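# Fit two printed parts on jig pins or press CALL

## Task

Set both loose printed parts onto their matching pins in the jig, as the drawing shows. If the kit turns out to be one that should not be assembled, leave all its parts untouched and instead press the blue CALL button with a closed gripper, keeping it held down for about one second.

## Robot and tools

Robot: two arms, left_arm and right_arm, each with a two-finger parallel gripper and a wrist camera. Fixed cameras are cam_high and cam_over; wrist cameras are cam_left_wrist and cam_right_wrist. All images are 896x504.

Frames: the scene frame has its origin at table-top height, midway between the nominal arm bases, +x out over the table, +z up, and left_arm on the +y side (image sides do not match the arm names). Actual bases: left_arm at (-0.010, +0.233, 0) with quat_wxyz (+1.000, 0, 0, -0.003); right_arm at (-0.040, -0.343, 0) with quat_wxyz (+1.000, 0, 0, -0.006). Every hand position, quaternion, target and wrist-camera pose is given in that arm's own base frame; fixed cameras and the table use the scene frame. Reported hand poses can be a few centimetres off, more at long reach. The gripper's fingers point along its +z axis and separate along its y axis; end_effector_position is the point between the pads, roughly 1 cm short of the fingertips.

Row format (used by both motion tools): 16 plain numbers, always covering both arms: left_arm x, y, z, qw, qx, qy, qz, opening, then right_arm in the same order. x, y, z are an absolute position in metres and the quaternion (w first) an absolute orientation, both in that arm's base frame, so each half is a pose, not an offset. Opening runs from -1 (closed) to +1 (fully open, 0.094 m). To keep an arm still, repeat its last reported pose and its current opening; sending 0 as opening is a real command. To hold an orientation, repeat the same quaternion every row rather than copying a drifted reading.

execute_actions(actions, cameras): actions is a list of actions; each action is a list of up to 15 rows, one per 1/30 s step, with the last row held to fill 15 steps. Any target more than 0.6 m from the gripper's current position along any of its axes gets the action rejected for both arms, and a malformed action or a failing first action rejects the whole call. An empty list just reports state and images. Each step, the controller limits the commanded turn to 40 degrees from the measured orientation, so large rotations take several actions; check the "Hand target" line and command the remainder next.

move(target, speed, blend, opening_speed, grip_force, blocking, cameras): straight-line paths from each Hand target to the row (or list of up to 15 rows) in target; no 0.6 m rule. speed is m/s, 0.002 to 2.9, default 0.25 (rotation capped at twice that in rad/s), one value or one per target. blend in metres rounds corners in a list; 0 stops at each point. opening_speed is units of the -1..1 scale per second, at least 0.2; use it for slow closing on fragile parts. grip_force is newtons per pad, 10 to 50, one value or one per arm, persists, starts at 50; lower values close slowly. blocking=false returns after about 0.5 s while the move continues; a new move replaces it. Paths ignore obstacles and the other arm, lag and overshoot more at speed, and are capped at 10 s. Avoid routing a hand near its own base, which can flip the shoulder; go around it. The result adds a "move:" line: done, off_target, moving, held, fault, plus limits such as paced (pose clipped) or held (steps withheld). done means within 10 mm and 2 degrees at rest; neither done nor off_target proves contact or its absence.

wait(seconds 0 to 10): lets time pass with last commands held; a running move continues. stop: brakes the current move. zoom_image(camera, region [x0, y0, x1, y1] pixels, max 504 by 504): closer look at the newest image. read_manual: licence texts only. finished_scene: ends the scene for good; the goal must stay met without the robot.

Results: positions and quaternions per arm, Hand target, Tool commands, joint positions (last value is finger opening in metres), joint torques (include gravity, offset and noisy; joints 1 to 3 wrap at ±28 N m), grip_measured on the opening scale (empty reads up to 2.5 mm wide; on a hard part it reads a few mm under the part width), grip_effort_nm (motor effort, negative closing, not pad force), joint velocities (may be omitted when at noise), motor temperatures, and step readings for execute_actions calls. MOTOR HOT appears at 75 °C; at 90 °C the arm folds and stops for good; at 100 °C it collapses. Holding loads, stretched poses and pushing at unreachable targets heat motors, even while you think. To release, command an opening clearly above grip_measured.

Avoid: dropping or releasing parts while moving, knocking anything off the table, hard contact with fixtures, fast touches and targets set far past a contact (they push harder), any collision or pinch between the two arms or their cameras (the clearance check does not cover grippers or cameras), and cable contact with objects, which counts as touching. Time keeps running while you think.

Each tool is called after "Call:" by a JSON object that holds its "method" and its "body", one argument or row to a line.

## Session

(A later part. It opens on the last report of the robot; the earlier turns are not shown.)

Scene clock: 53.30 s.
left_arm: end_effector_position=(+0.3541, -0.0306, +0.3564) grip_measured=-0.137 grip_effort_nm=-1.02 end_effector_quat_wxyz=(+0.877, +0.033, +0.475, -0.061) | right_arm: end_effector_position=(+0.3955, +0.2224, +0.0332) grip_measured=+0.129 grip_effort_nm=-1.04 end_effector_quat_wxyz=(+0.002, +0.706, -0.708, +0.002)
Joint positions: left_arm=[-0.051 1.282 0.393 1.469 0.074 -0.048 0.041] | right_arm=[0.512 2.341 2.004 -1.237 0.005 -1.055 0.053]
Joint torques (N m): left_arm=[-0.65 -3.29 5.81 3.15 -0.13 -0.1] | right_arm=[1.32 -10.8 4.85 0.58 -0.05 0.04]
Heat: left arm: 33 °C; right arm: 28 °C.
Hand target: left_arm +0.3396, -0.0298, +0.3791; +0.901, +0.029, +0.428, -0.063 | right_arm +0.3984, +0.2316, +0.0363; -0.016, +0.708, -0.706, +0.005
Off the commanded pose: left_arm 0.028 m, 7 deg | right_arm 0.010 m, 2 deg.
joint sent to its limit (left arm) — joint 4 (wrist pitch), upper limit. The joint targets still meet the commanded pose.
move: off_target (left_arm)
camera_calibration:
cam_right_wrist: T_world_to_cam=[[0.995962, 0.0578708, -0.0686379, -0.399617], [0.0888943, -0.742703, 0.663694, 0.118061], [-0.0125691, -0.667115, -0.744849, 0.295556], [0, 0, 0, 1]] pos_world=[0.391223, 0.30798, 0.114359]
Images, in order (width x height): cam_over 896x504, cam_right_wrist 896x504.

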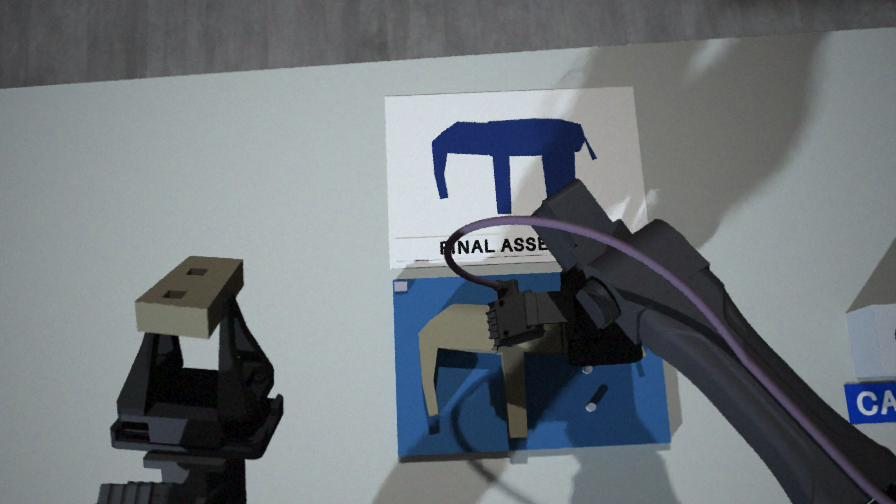

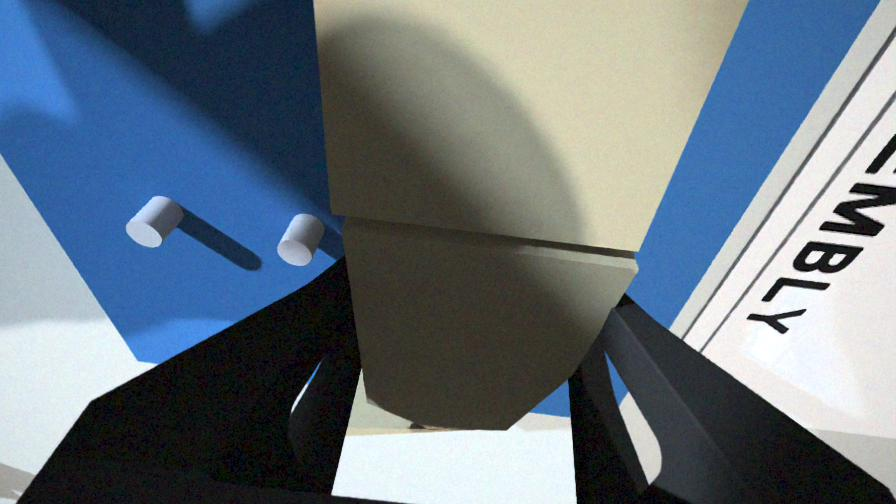

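Call:
{"method": "move", "body": {
  "target": [0.34,-0.03,0.38,0.904,0.0295,0.4216,-0.0632,-0.25,0.3985,0.2337,0.022,-0.016,0.708,-0.706,0.005,0],
  "speed": 0.05,
  "cameras": ["cam_right_wrist"]
}}

Call:
{"method": "zoom_image", "body": {
  "camera": "cam_right_wrist",
  "region": [300, 0, 700, 300]
}}

Scene clock: 54.17 s.
left_arm: end_effector_position=(+0.3541, -0.0306, +0.3564) grip_measured=-0.137 grip_effort_nm=-1.02 end_effector_quat_wxyz=(+0.877, +0.033, +0.475, -0.061) | right_arm: end_effector_position=(+0.3956, +0.2226, +0.0320) grip_measured=+0.129 grip_effort_nm=-1.04 end_effector_quat_wxyz=(+0.002, +0.705, -0.709, +0.004)
Joint positions: left_arm=[-0.051 1.282 0.393 1.469 0.074 -0.048 0.041] | right_arm=[0.513 2.34 1.997 -1.23 0.008 -1.051 0.053]
Joint torques (N m): left_arm=[-0.5 -3.44 5.78 3.12 -0.12 -0.11] | right_arm=[1.57 -9.8 3.04 0.98 -0.07 0.04]
Heat: left arm: 33 °C; right arm: 28 °C.
Hand target: left_arm +0.3396, -0.0298, +0.3791; +0.901, +0.029, +0.428, -0.063 | right_arm +0.3981, +0.2334, +0.0225; -0.015, +0.708, -0.706, +0.005
Off the commanded pose: left_arm 0.028 m, 7 deg | right_arm 0.015 m, 2 deg.
joint sent to its limit (left arm) — joint 4 (wrist pitch), upper limit. The joint targets still meet the commanded pose.
move: off_target (left_arm, right_arm)
camera_calibration:
cam_right_wrist: T_world_to_cam=[[0.996312, 0.0553728, -0.0655509, -0.399445], [0.0849956, -0.741727, 0.665294, 0.120183], [-0.0117817, -0.668412, -0.743698, 0.294747], [0, 0, 0, 1]] pos_world=[0.39123, 0.308274, 0.113062]
Images, in order (width x height): cam_right_wrist 896x504.

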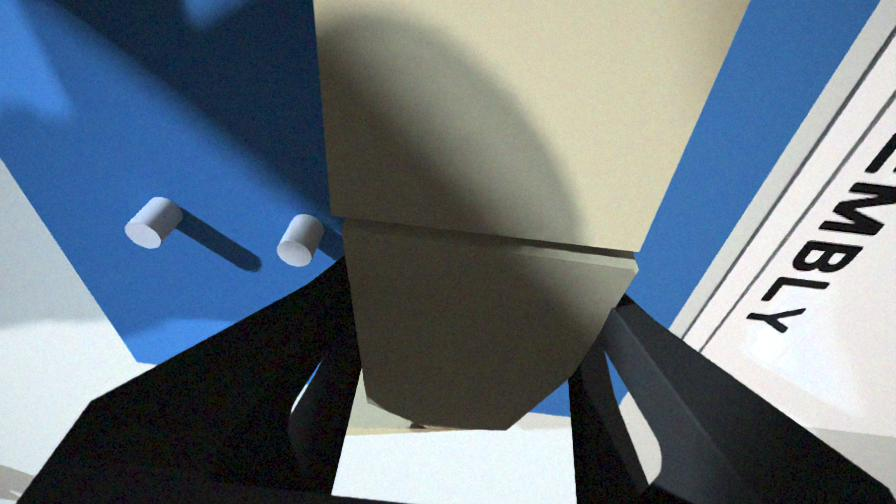

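Scaled by 1.260 from the camera's 896x504 image, which has a finer 1280x720 frame.

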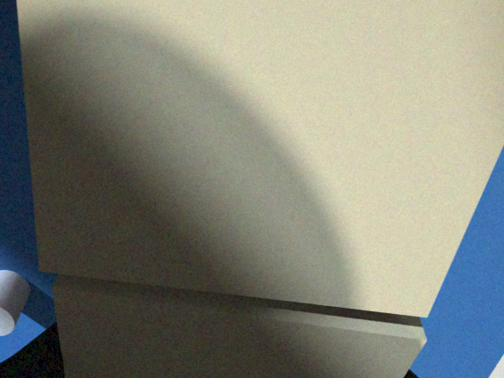

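Call:
{"method": "move", "body": {
  "target": [
    [0.34,-0.03,0.38,0.904,0.0295,0.4216,-0.0632,-0.25,0.3975,0.2255,0.034,-0.008,0.708,-0.706,0.003,0],
    [0.34,-0.03,0.38,0.904,0.0295,0.4216,-0.0632,-0.25,0.3975,0.2255,0.034,-0.008,0.708,-0.706,0.003,0.4],
    [0.34,-0.03,0.38,0.904,0.0295,0.4216,-0.0632,-0.25,0.3965,0.2255,0.13,0,0.708,-0.706,0,0.4]
  ],
  "speed": 0.1,
  "opening_speed": 0.6
}}

Call:
{"method": "zoom_image", "body": {
  "camera": "cam_right_wrist",
  "region": [200, 0, 700, 400]
}}

Scene clock: 57.53 s.
left_arm: end_effector_position=(+0.3541, -0.0306, +0.3564) grip_measured=-0.137 grip_effort_nm=-1.03 end_effector_quat_wxyz=(+0.877, +0.033, +0.475, -0.061) | right_arm: end_effector_position=(+0.3961, +0.2227, +0.1229) grip_measured=+0.398 grip_effort_nm=0.08 end_effector_quat_wxyz=(-0.013, +0.706, -0.708, +0.008)
Joint positions: left_arm=[-0.051 1.282 0.393 1.469 0.074 -0.048 0.041] | right_arm=[0.513 2.339 2.36 -1.562 0.009 -1.053 0.066]
Joint torques (N m): left_arm=[-0.46 -3.44 5.79 3.14 -0.11 -0.07] | right_arm=[0.21 -9.91 7.23 0.13 -0.09 -0.07]
Motor temperatures (°C): left_arm=[19 21 26 34 19 19 22] | right_arm=[21 23 23 28 20 22 22]
Heat: left arm: 34 °C; right arm: 28 °C.
Hand target: left_arm +0.3396, -0.0298, +0.3791; +0.901, +0.029, +0.428, -0.063 | right_arm +0.3961, +0.2252, +0.1296; -0.020, +0.708, -0.706, +0.006
Off the commanded pose: left_arm 0.028 m, 7 deg | right_arm 0.008 m, 2 deg.
joint sent to its limit (left arm) — joint 4 (wrist pitch), upper limit. The joint targets still meet the commanded pose.
joint sent to its limit (right arm) — joint 4 (wrist pitch), lower limit. The joint targets still meet the commanded pose.
move: off_target (left_arm)
camera_calibration:
cam_left_wrist: T_world_to_cam=[[-0.0889371, -0.99222, 0.0871137, -0.0231602], [-0.155211, -0.0725861, -0.985211, 0.412097], [0.98387, -0.101143, -0.147548, -0.180443], [0, 0, 0, 1]] pos_world=[0.239435, -0.0113181, 0.381396]
cam_right_wrist: T_world_to_cam=[[0.997587, 0.058416, -0.0375312, -0.398593], [0.068686, -0.751145, 0.656554, 0.0693647], [0.0101619, -0.657548, -0.753345, 0.35255], [0, 0, 0, 1]] pos_world=[0.389284, 0.307206, 0.20509]

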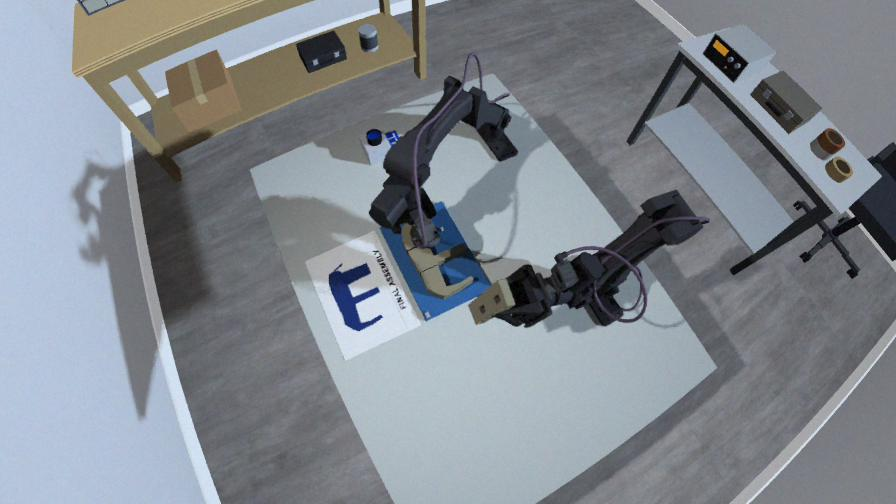

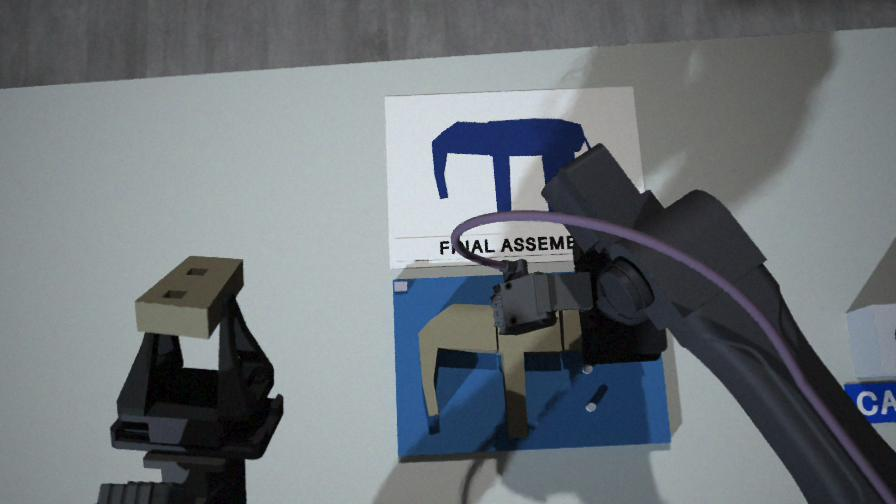

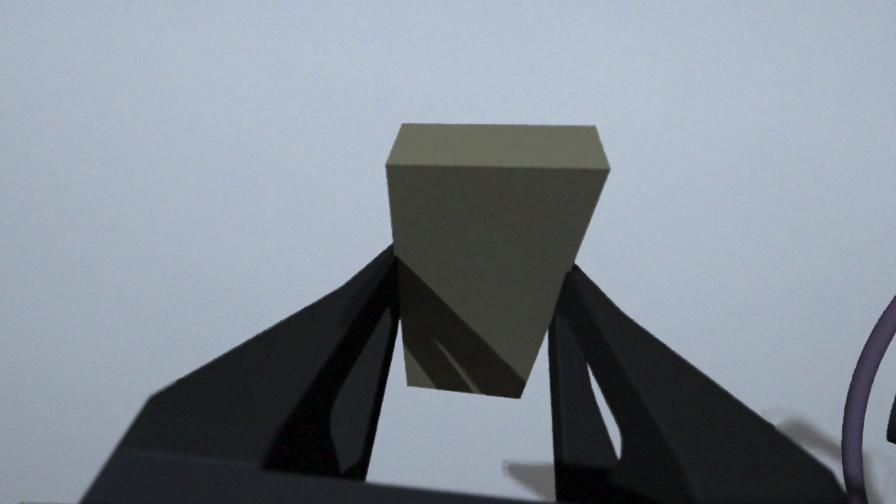

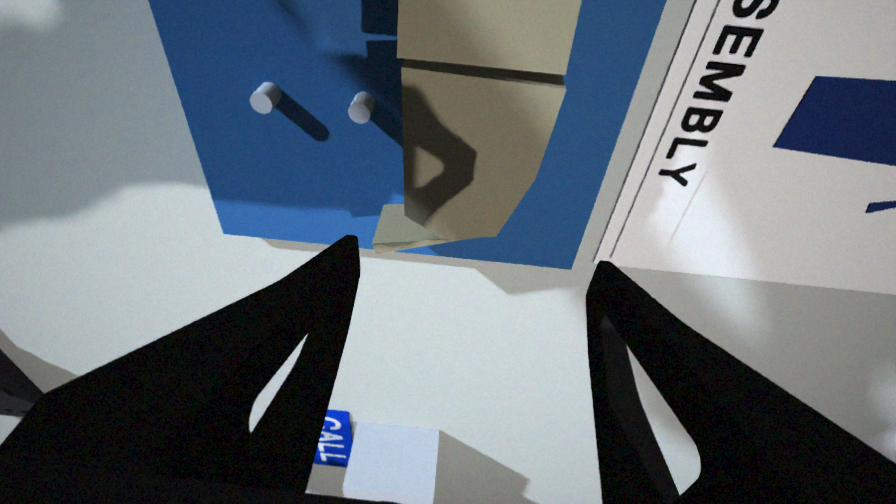

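Scaled by 1.008 from the camera's 896x504 image, which has a finer 1280x720 frame.

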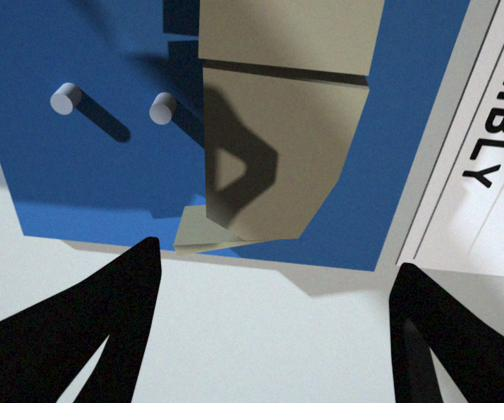

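Call:
{"method": "move", "body": {
  "target": [
    [0.37,-0.05,0.33,0.705,0.049,0.705,-0.049,-0.25,0.36,0.15,0.2,0,0.708,-0.706,0,0.4],
    [0.34,-0.15,0.25,0,-0.0941,0.9956,0,-0.25,0.25,-0.08,0.25,0,0.708,-0.706,0,0.4]
  ],
  "blend": [0.05,0],
  "speed": 0.3,
  "cameras": ["cam_over","cam_high"]
}}

Call:
{"method": "zoom_image", "body": {
  "camera": "cam_over",
  "region": [480, 260, 680, 460]
}}

Scene clock: 62.43 s.
left_arm: end_effector_position=(+0.3372, -0.1492, +0.2462) grip_measured=-0.137 grip_effort_nm=-1.03 end_effector_quat_wxyz=(+0.104, -0.089, +0.989, -0.057) | right_arm: end_effector_position=(+0.2579, -0.0826, +0.2479) grip_measured=+0.398 grip_effort_nm=0.08 end_effector_quat_wxyz=(-0.047, +0.703, -0.703, +0.101)
Joint positions: left_arm=[-0.42 1.822 2.057 -1.568 -0.002 -0.599 0.041] | right_arm=[-0.308 1.454 1.672 -1.565 0.009 -1.88 0.066]
Joint torques (N m): left_arm=[0.13 -8.32 6.64 1 0 -0.1] | right_arm=[-0.47 -5.79 4.12 0.57 -0.09 -0.08]
Heat: left arm: 33 °C; right arm: 27 °C.
Hand target: left_arm +0.3398, -0.1499, +0.2494; +0.108, -0.093, +0.988, -0.060 | right_arm +0.2504, -0.0801, +0.2492; -0.050, +0.704, -0.702, +0.099
Off the commanded pose: left_arm 0.005 m, 14 deg | right_arm 0.009 m, 13 deg.
joint sent to its limit (left arm) — joint 4 (wrist pitch), lower limit. The joint targets are off in orientation, not in position.
joint sent to its limit (right arm) — joint 4 (wrist pitch), lower limit. The joint targets are off in orientation, not in position.
move: off_target (left_arm, right_arm)
Images, in order (width x height): cam_high 896x504, cam_over 896x504.

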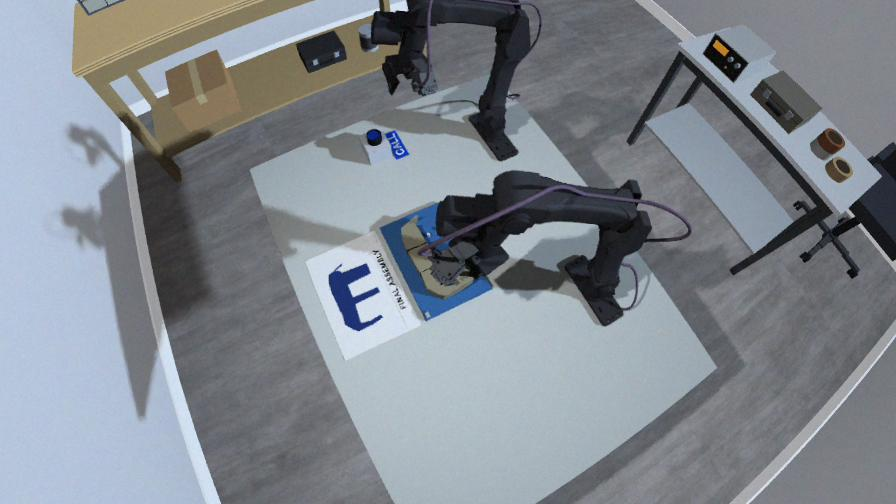

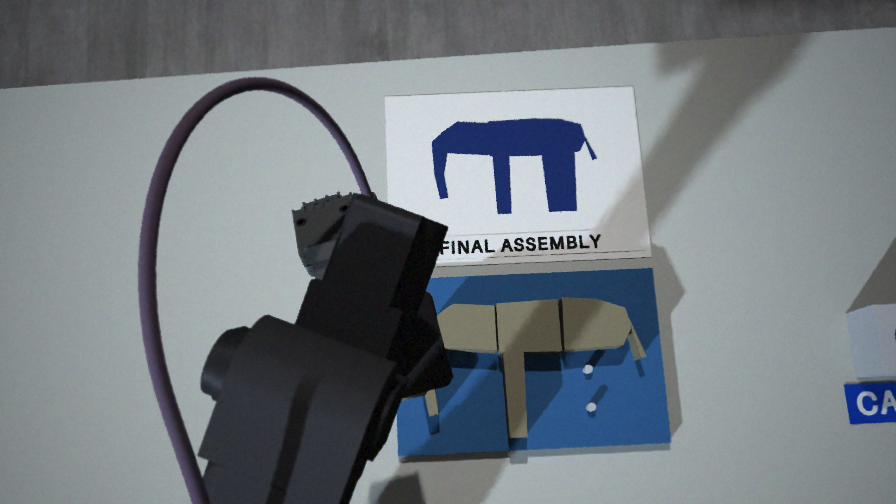

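Scaled by 2.520 from the camera's 896x504 image, which has a finer 1280x720 frame.

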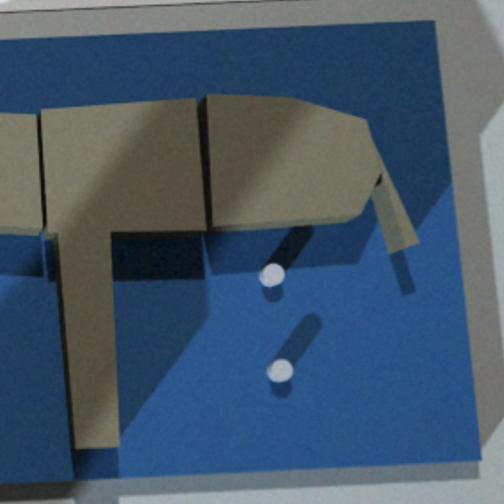

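Call:
{"method": "move", "body": {
  "target": [0.308,-0.345,0.19,0,0.0209,0.9998,0,-0.25,0.25,-0.08,0.25,0,0.708,-0.706,0,0.4],
  "speed": 0.25,
  "cameras": ["cam_left_wrist","cam_high"]
}}

Call:
{"method": "zoom_image", "body": {
  "camera": "cam_left_wrist",
  "region": [250, 0, 750, 280]
}}

Scene clock: 66.67 s.
left_arm: end_effector_position=(+0.3027, -0.3434, +0.1835) grip_measured=-0.137 grip_effort_nm=-1.03 end_effector_quat_wxyz=(+0.060, +0.027, +0.996, -0.068) | right_arm: end_effector_position=(+0.2579, -0.0826, +0.2479) grip_measured=+0.398 grip_effort_nm=0.08 end_effector_quat_wxyz=(-0.047, +0.703, -0.702, +0.101)
Joint positions: left_arm=[-0.848 2.234 2.416 -1.571 0.005 -0.795 0.041] | right_arm=[-0.308 1.454 1.672 -1.565 0.009 -1.881 0.066]
Joint torques (N m): left_arm=[0.39 -12.52 7.32 0.91 -0.03 -0.11] | right_arm=[-0.47 -5.79 4.1 0.57 -0.09 -0.08]
Heat: left arm: 31 °C; right arm: 26 °C.
Hand target: left_arm +0.3076, -0.3447, +0.1896; +0.070, +0.021, +0.994, -0.076 | right_arm +0.2504, -0.0801, +0.2492; -0.050, +0.704, -0.702, +0.099
Off the commanded pose: left_arm 0.009 m, 10 deg | right_arm 0.009 m, 13 deg.
joint read past its limit (left arm) — joint 4 (wrist pitch), lower limit.
joint sent to its limit (left arm) — joint 4 (wrist pitch), lower limit. The joint targets are off in orientation, not in position.
joint sent to its limit (right arm) — joint 4 (wrist pitch), lower limit. The joint targets are off in orientation, not in position.
move: off_target (left_arm, right_arm)
camera_calibration:
cam_left_wrist: T_world_to_cam=[[-0.00585714, -0.998769, 0.0492476, -0.34348], [-0.822043, 0.0328514, 0.568477, 0.164053], [-0.569395, -0.037154, -0.821224, 0.428737], [0, 0, 0, 1]] pos_world=[0.376967, -0.332518, 0.275744]
Images, in order (width x height): cam_high 896x504, cam_left_wrist 896x504.

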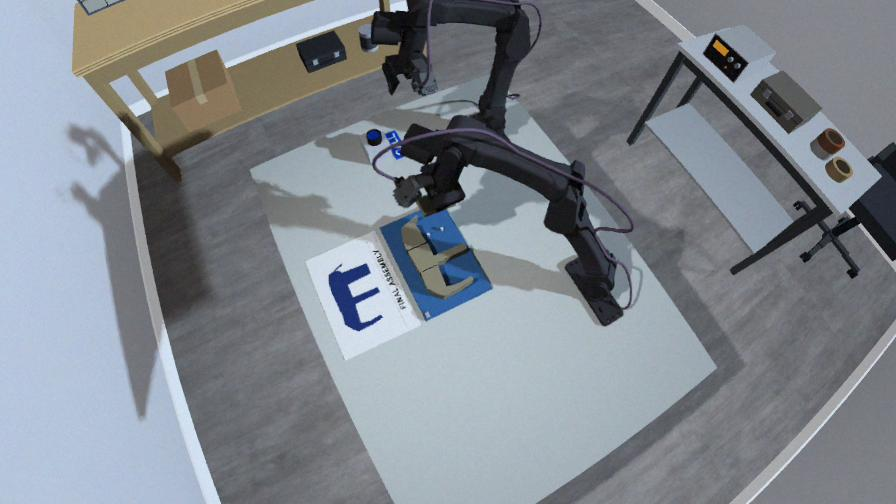

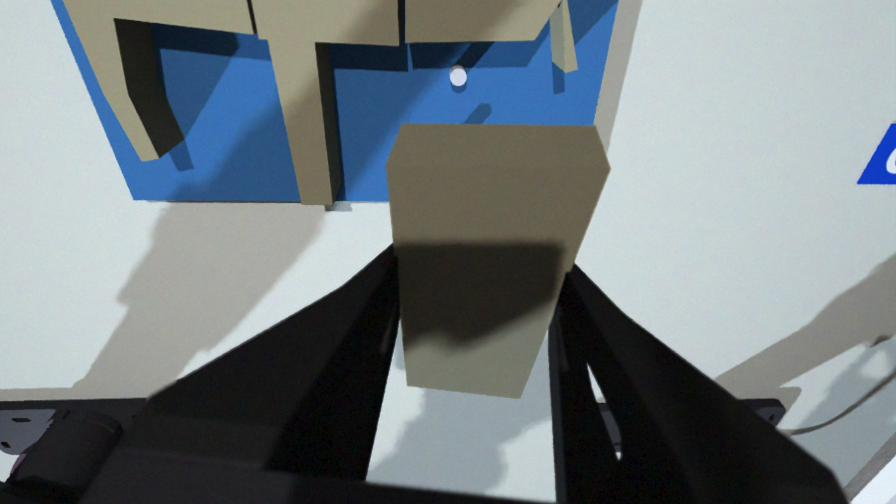

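Scaled by 1.008 from the camera's 896x504 image, which has a finer 1280x720 frame.

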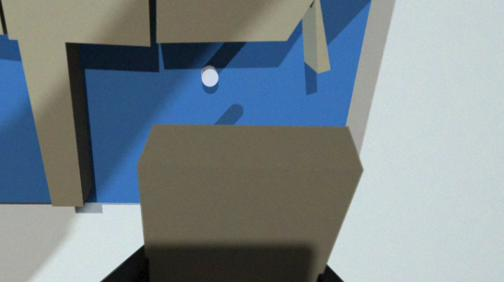

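Call:
{"method": "move", "body": {
  "target": [0.307,-0.3515,0.115,0,0.0209,0.9998,0,-0.25,0.25,-0.08,0.25,0,0.708,-0.706,0,0.4],
  "speed": 0.12,
  "cameras": ["cam_left_wrist"]
}}

Call:
{"method": "zoom_image", "body": {
  "camera": "cam_left_wrist",
  "region": [250, 0, 750, 280]
}}

Scene clock: 68.27 s.
left_arm: end_effector_position=(+0.3057, -0.3470, +0.1126) grip_measured=-0.137 grip_effort_nm=-1.02 end_effector_quat_wxyz=(+0.005, +0.022, +1.000, -0.009) | right_arm: end_effector_position=(+0.2579, -0.0826, +0.2479) grip_measured=+0.398 grip_effort_nm=0.08 end_effector_quat_wxyz=(-0.047, +0.703, -0.702, +0.101)
Joint positions: left_arm=[-0.849 2.395 2.416 -1.571 0.005 -0.805 0.041] | right_arm=[-0.308 1.454 1.672 -1.565 0.009 -1.881 0.066]
Joint torques (N m): left_arm=[-0.55 -13.74 6.87 0.53 -0.05 -0.14] | right_arm=[-0.49 -5.81 4.1 0.57 -0.08 -0.08]
Heat: left arm: 31 °C; right arm: 26 °C.
Hand target: left_arm +0.3067, -0.3513, +0.1147; +0.012, +0.021, +1.000, -0.013 | right_arm +0.2504, -0.0801, +0.2492; -0.050, +0.704, -0.702, +0.099
Off the commanded pose: left_arm 0.005 m, 1 deg | right_arm 0.009 m, 13 deg.
joint read past its limit (left arm) — joint 4 (wrist pitch), lower limit.
joint sent to its limit (left arm) — joint 4 (wrist pitch), lower limit. The joint targets still meet the commanded pose.
joint sent to its limit (right arm) — joint 4 (wrist pitch), lower limit. The joint targets are off in orientation, not in position.
move: off_target (right_arm)
camera_calibration:
cam_left_wrist: T_world_to_cam=[[0.00251017, -0.997506, -0.0705332, -0.332247], [-0.756533, -0.0480198, 0.65219, 0.149307], [-0.65395, 0.0517236, -0.754767, 0.421324], [0, 0, 0, 1]] pos_world=[0.389314, -0.346041, 0.197191]
Images, in order (width x height): cam_left_wrist 896x504.

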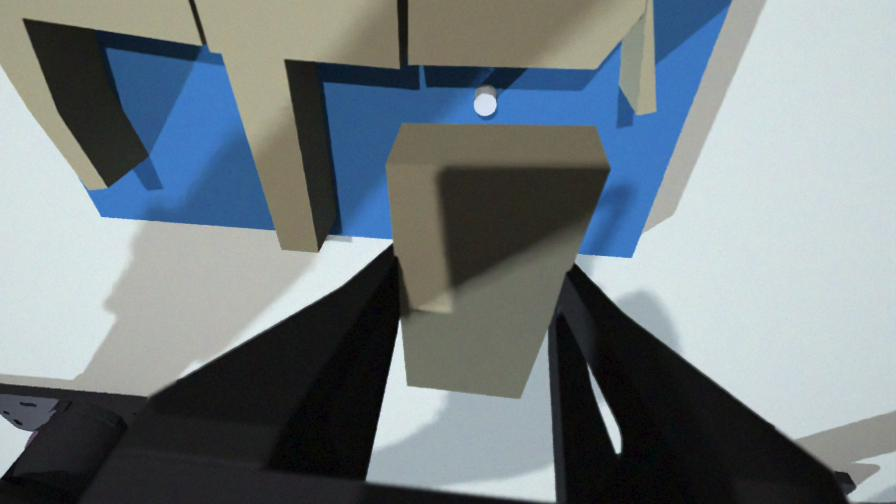

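Scaled by 1.008 from the camera's 896x504 image, which has a finer 1280x720 frame.

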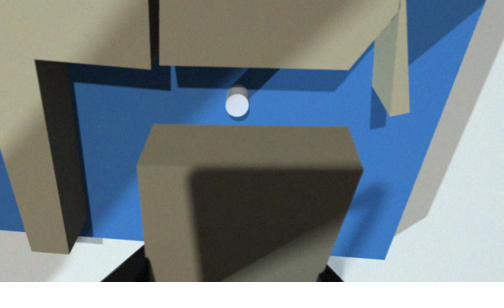

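Call:
{"method": "move", "body": {
  "target": [0.304,-0.3542,0.065,0,0.0209,0.9998,0,-0.25,0.25,-0.08,0.25,0,0.708,-0.706,0,0.4],
  "speed": 0.08,
  "cameras": ["cam_left_wrist"]
}}

Call:
{"method": "zoom_image", "body": {
  "camera": "cam_left_wrist",
  "region": [300, 0, 700, 300]
}}

Scene clock: 71.30 s.
left_arm: end_effector_position=(+0.3043, -0.3522, +0.0712) grip_measured=-0.137 grip_effort_nm=-1.03 end_effector_quat_wxyz=(-0.001, +0.023, +1.000, -0.003) | right_arm: end_effector_position=(+0.2579, -0.0826, +0.2479) grip_measured=+0.398 grip_effort_nm=0.08 end_effector_quat_wxyz=(-0.047, +0.703, -0.702, +0.101)
Joint positions: left_arm=[-0.858 2.395 2.249 -1.422 0.005 -0.813 0.041] | right_arm=[-0.308 1.454 1.672 -1.565 0.009 -1.881 0.066]
Joint torques (N m): left_arm=[-0.5 -13.6 4.53 0.67 -0.01 -0.11] | right_arm=[-0.47 -5.78 4.11 0.57 -0.09 -0.08]
Heat: left arm: 30 °C; right arm: 26 °C.
Hand target: left_arm +0.3039, -0.3541, +0.0650; +0.000, +0.021, +1.000, +0.000 | right_arm +0.2504, -0.0801, +0.2492; -0.050, +0.704, -0.702, +0.099
Off the commanded pose: left_arm 0.007 m, 0 deg | right_arm 0.009 m, 13 deg.
joint sent to its limit (right arm) — joint 4 (wrist pitch), lower limit. The joint targets are off in orientation, not in position.
move: off_target (right_arm)
camera_calibration:
cam_left_wrist: T_world_to_cam=[[0.0000685645, -0.996494, -0.0836669, -0.338361], [-0.748932, -0.0554927, 0.660319, 0.16956], [-0.662646, 0.0626156, -0.74631, 0.395359], [0, 0, 0, 1]] pos_world=[0.388996, -0.352521, 0.154787]
Images, in order (width x height): cam_left_wrist 896x504.

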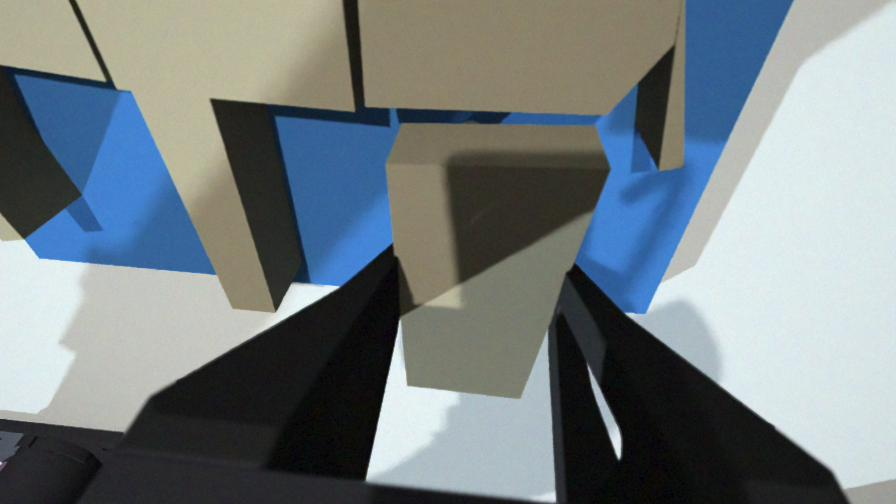

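Scaled by 1.260 from the camera's 896x504 image, which has a finer 1280x720 frame.

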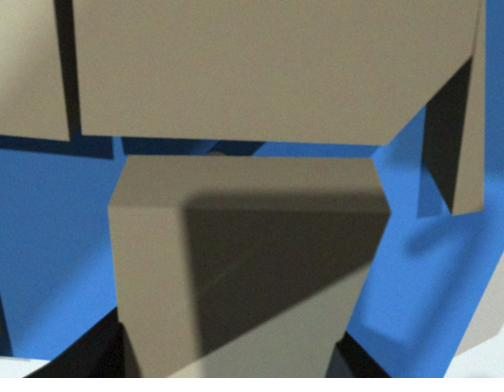

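Call:
{"method": "move", "body": {
  "target": [0.3017,-0.3522,0.052,0,0.0209,0.9998,0,-0.25,0.25,-0.08,0.25,0,0.708,-0.706,0,0.4],
  "speed": 0.06,
  "cameras": ["cam_left_wrist"]
}}

Call:
{"method": "zoom_image", "body": {
  "camera": "cam_left_wrist",
  "region": [300, 0, 700, 300]
}}

Scene clock: 74.23 s.
left_arm: end_effector_position=(+0.3019, -0.3494, +0.0494) grip_measured=-0.137 grip_effort_nm=-1.02 end_effector_quat_wxyz=(-0.007, +0.022, +1.000, +0.004) | right_arm: end_effector_position=(+0.2579, -0.0826, +0.2479) grip_measured=+0.398 grip_effort_nm=0.08 end_effector_quat_wxyz=(-0.047, +0.703, -0.702, +0.101)
Joint positions: left_arm=[-0.858 2.395 2.162 -1.354 0.005 -0.813 0.041] | right_arm=[-0.308 1.454 1.672 -1.565 0.009 -1.881 0.066]
Joint torques (N m): left_arm=[-0.75 -15.56 4.63 0.64 -0.05 -0.12] | right_arm=[-0.47 -5.81 4.11 0.58 -0.09 -0.08]
Motor temperatures (°C): left_arm=[19 22 25 29 19 19 22] | right_arm=[21 23 23 26 20 22 21]
Heat: left arm: 29 °C; right arm: 26 °C.
Hand target: left_arm +0.3017, -0.3522, +0.0520; +0.000, +0.021, +1.000, +0.000 | right_arm +0.2504, -0.0801, +0.2492; -0.050, +0.704, -0.702, +0.099
Off the commanded pose: left_arm 0.004 m, 1 deg | right_arm 0.009 m, 13 deg.
joint sent to its limit (right arm) — joint 4 (wrist pitch), lower limit. The joint targets are off in orientation, not in position.
move: off_target (right_arm)
camera_calibration:
cam_left_wrist: T_world_to_cam=[[-0.000345687, -0.995151, -0.0983615, -0.336001], [-0.740455, -0.0658546, 0.668872, 0.175735], [-0.672106, 0.0730635, -0.736841, 0.383227], [0, 0, 0, 1]] pos_world=[0.387577, -0.350799, 0.131784]
Images, in order (width x height): cam_left_wrist 896x504.

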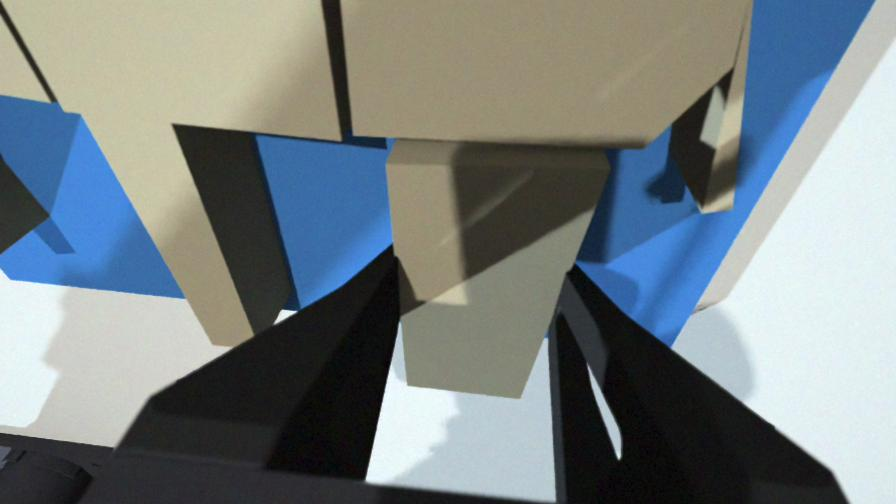

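Scaled by 1.260 from the camera's 896x504 image, which has a finer 1280x720 frame.

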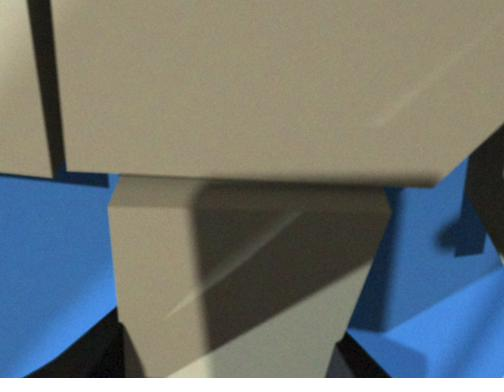

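Call:
{"method": "move", "body": {
  "target": [0.3017,-0.3537,0.043,0.006,0.0209,0.9998,-0.004,-0.25,0.25,-0.08,0.25,0,0.708,-0.706,0,0.4],
  "speed": 0.05,
  "cameras": ["cam_left_wrist"]
}}

Call:
{"method": "zoom_image", "body": {
  "camera": "cam_left_wrist",
  "region": [300, 0, 700, 300]
}}

Scene clock: 77.47 s.
left_arm: end_effector_position=(+0.3009, -0.3502, +0.0349) grip_measured=-0.137 grip_effort_nm=-1.02 end_effector_quat_wxyz=(-0.007, +0.022, +1.000, +0.004) | right_arm: end_effector_position=(+0.2579, -0.0826, +0.2479) grip_measured=+0.398 grip_effort_nm=0.08 end_effector_quat_wxyz=(-0.047, +0.703, -0.702, +0.101)
Joint positions: left_arm=[-0.861 2.395 2.105 -1.296 0.005 -0.817 0.041] | right_arm=[-0.308 1.454 1.672 -1.565 0.009 -1.881 0.066]
Joint torques (N m): left_arm=[-0.65 -16.75 4.64 0.59 -0.05 -0.12] | right_arm=[-0.47 -5.81 4.11 0.57 -0.09 -0.07]
Heat: left arm: 28 °C; right arm: 26 °C.
Hand target: left_arm +0.3016, -0.3536, +0.0430; +0.006, +0.021, +1.000, -0.004 | right_arm +0.2504, -0.0801, +0.2492; -0.050, +0.704, -0.702, +0.099
Off the commanded pose: left_arm 0.009 m, 2 deg | right_arm 0.009 m, 13 deg.
joint sent to its limit (right arm) — joint 4 (wrist pitch), lower limit. The joint targets are off in orientation, not in position.
move: off_target (right_arm)
camera_calibration:
cam_left_wrist: T_world_to_cam=[[0.000948667, -0.995228, -0.0975698, -0.338628], [-0.740913, -0.0662275, 0.668328, 0.184631], [-0.671601, 0.0716566, -0.73744, 0.371444], [0, 0, 0, 1]] pos_world=[0.386579, -0.351401, 0.117484]
Images, in order (width x height): cam_left_wrist 896x504.

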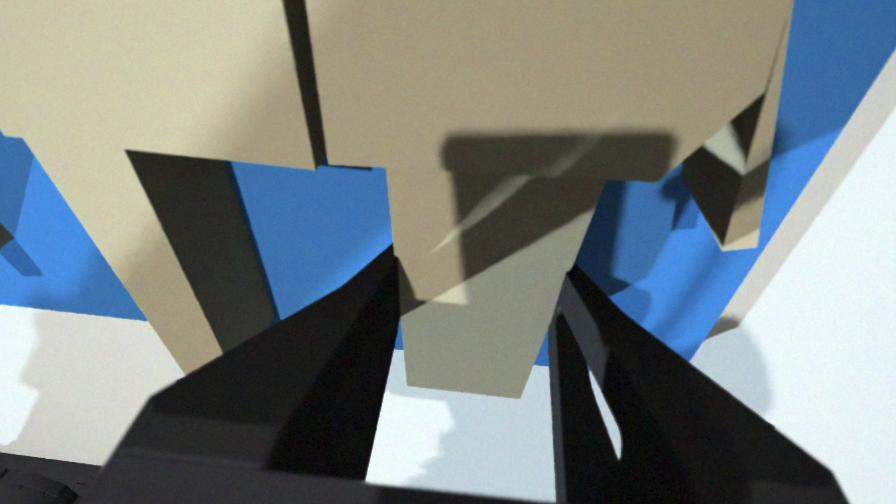

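Scaled by 1.260 from the camera's 896x504 image, which has a finer 1280x720 frame.

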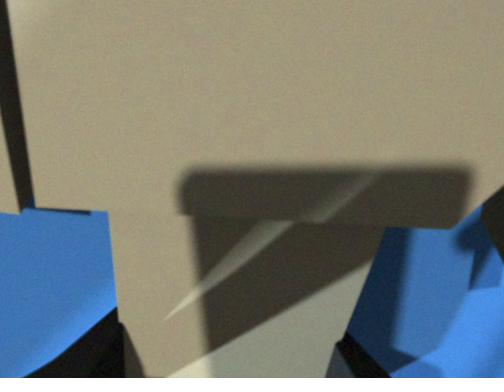

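Call:
{"method": "move", "body": {
  "target": [0.3017,-0.3537,0.03,0.006,0.0209,0.9998,-0.004,-0.25,0.25,-0.08,0.25,0,0.708,-0.706,0,0.4],
  "speed": 0.05,
  "cameras": ["cam_left_wrist","cam_over"]
}}

Call:
{"method": "zoom_image", "body": {
  "camera": "cam_left_wrist",
  "region": [300, 0, 700, 300]
}}

Scene clock: 80.10 s.
left_arm: end_effector_position=(+0.3002, -0.3498, +0.0308) grip_measured=-0.137 grip_effort_nm=-1.03 end_effector_quat_wxyz=(-0.006, +0.022, +1.000, +0.002) | right_arm: end_effector_position=(+0.2579, -0.0826, +0.2479) grip_measured=+0.398 grip_effort_nm=0.08 end_effector_quat_wxyz=(-0.047, +0.703, -0.702, +0.101)
Joint positions: left_arm=[-0.862 2.387 2.075 -1.27 0.005 -0.818 0.041] | right_arm=[-0.308 1.454 1.672 -1.565 0.009 -1.881 0.066]
Joint torques (N m): left_arm=[-0.61 -15.43 3.66 0.91 -0.06 -0.12] | right_arm=[-0.47 -5.81 4.08 0.57 -0.09 -0.07]
Heat: left arm: 27 °C; right arm: 26 °C.
Hand target: left_arm +0.3016, -0.3537, +0.0301; +0.005, +0.021, +1.000, -0.004 | right_arm +0.2504, -0.0801, +0.2492; -0.050, +0.704, -0.702, +0.099
Off the commanded pose: left_arm 0.004 m, 2 deg | right_arm 0.009 m, 13 deg.
joint sent to its limit (right arm) — joint 4 (wrist pitch), lower limit. The joint targets are off in orientation, not in position.
move: off_target (right_arm)
camera_calibration:
cam_left_wrist: T_world_to_cam=[[0.000785817, -0.995506, -0.0946934, -0.338875], [-0.742576, -0.0640029, 0.666697, 0.188139], [-0.669762, 0.0697931, -0.739289, 0.366711], [0, 0, 0, 1]] pos_world=[0.385582, -0.350905, 0.113585]
Images, in order (width x height): cam_over 896x504, cam_left_wrist 896x504.

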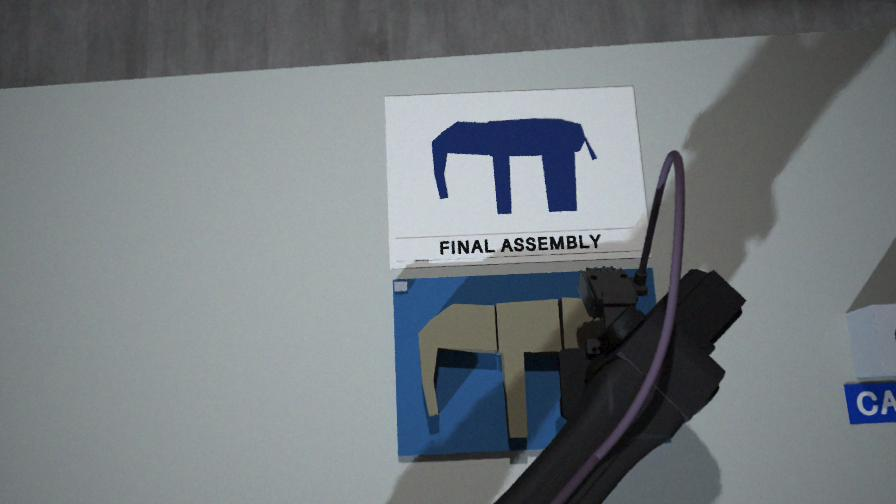

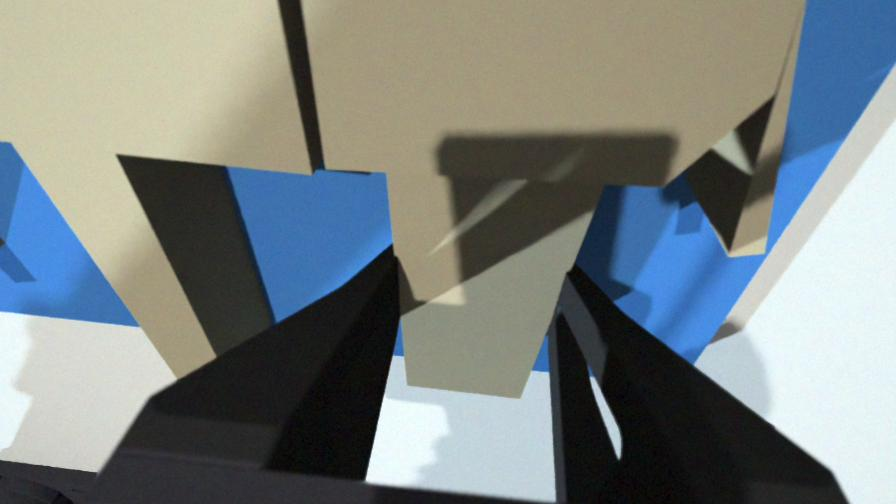

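Scaled by 1.260 from the camera's 896x504 image, which has a finer 1280x720 frame.

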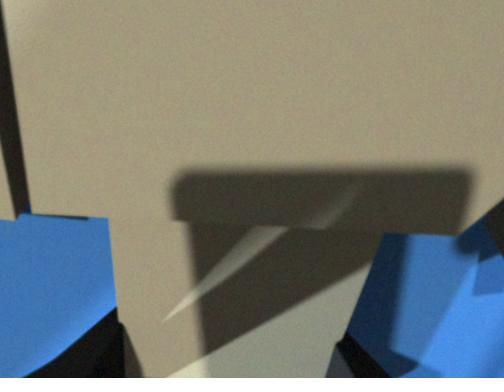

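Call:
{"method": "move", "body": {
  "target": [0.3027,-0.3537,0.015,0.004,0.0209,0.9998,-0.002,-0.25,0.25,-0.08,0.25,0,0.708,-0.706,0,0.4],
  "speed": 0.05,
  "cameras": ["cam_left_wrist"]
}}

Scene clock: 82.70 s.
left_arm: end_effector_position=(+0.3001, -0.3497, +0.0298) grip_measured=-0.137 grip_effort_nm=-1.02 end_effector_quat_wxyz=(-0.003, +0.022, +1.000, -0.001) | right_arm: end_effector_position=(+0.2579, -0.0826, +0.2479) grip_measured=+0.398 grip_effort_nm=0.08 end_effector_quat_wxyz=(-0.047, +0.703, -0.702, +0.101)
Joint positions: left_arm=[-0.862 2.377 2.053 -1.25 0.005 -0.818 0.041] | right_arm=[-0.308 1.454 1.672 -1.565 0.009 -1.881 0.066]
Joint torques (N m): left_arm=[-0.44 -13 2.81 1.15 -0.07 -0.08] | right_arm=[-0.46 -5.79 4.11 0.57 -0.09 -0.08]
Heat: left arm: 27 °C; right arm: 26 °C.
Hand target: left_arm +0.3023, -0.3533, +0.0155; +0.003, +0.021, +1.000, -0.002 | right_arm +0.2504, -0.0801, +0.2492; -0.050, +0.704, -0.702, +0.099
Off the commanded pose: left_arm 0.016 m, 1 deg | right_arm 0.009 m, 13 deg.
joint sent to its limit (right arm) — joint 4 (wrist pitch), lower limit. The joint targets are off in orientation, not in position.
move: off_target (left_arm, right_arm)
camera_calibration:
cam_left_wrist: T_world_to_cam=[[0.00126355, -0.996068, -0.0885841, -0.339414], [-0.746046, -0.0599266, 0.663192, 0.191371], [-0.665893, 0.0652499, -0.743189, 0.363257], [0, 0, 0, 1]] pos_world=[0.38509, -0.350314, 0.112986]
Images, in order (width x height): cam_left_wrist 896x504.

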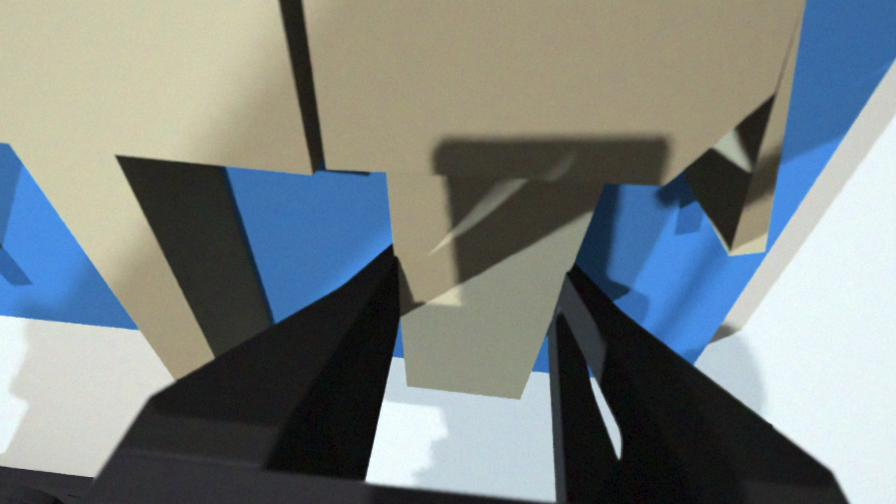

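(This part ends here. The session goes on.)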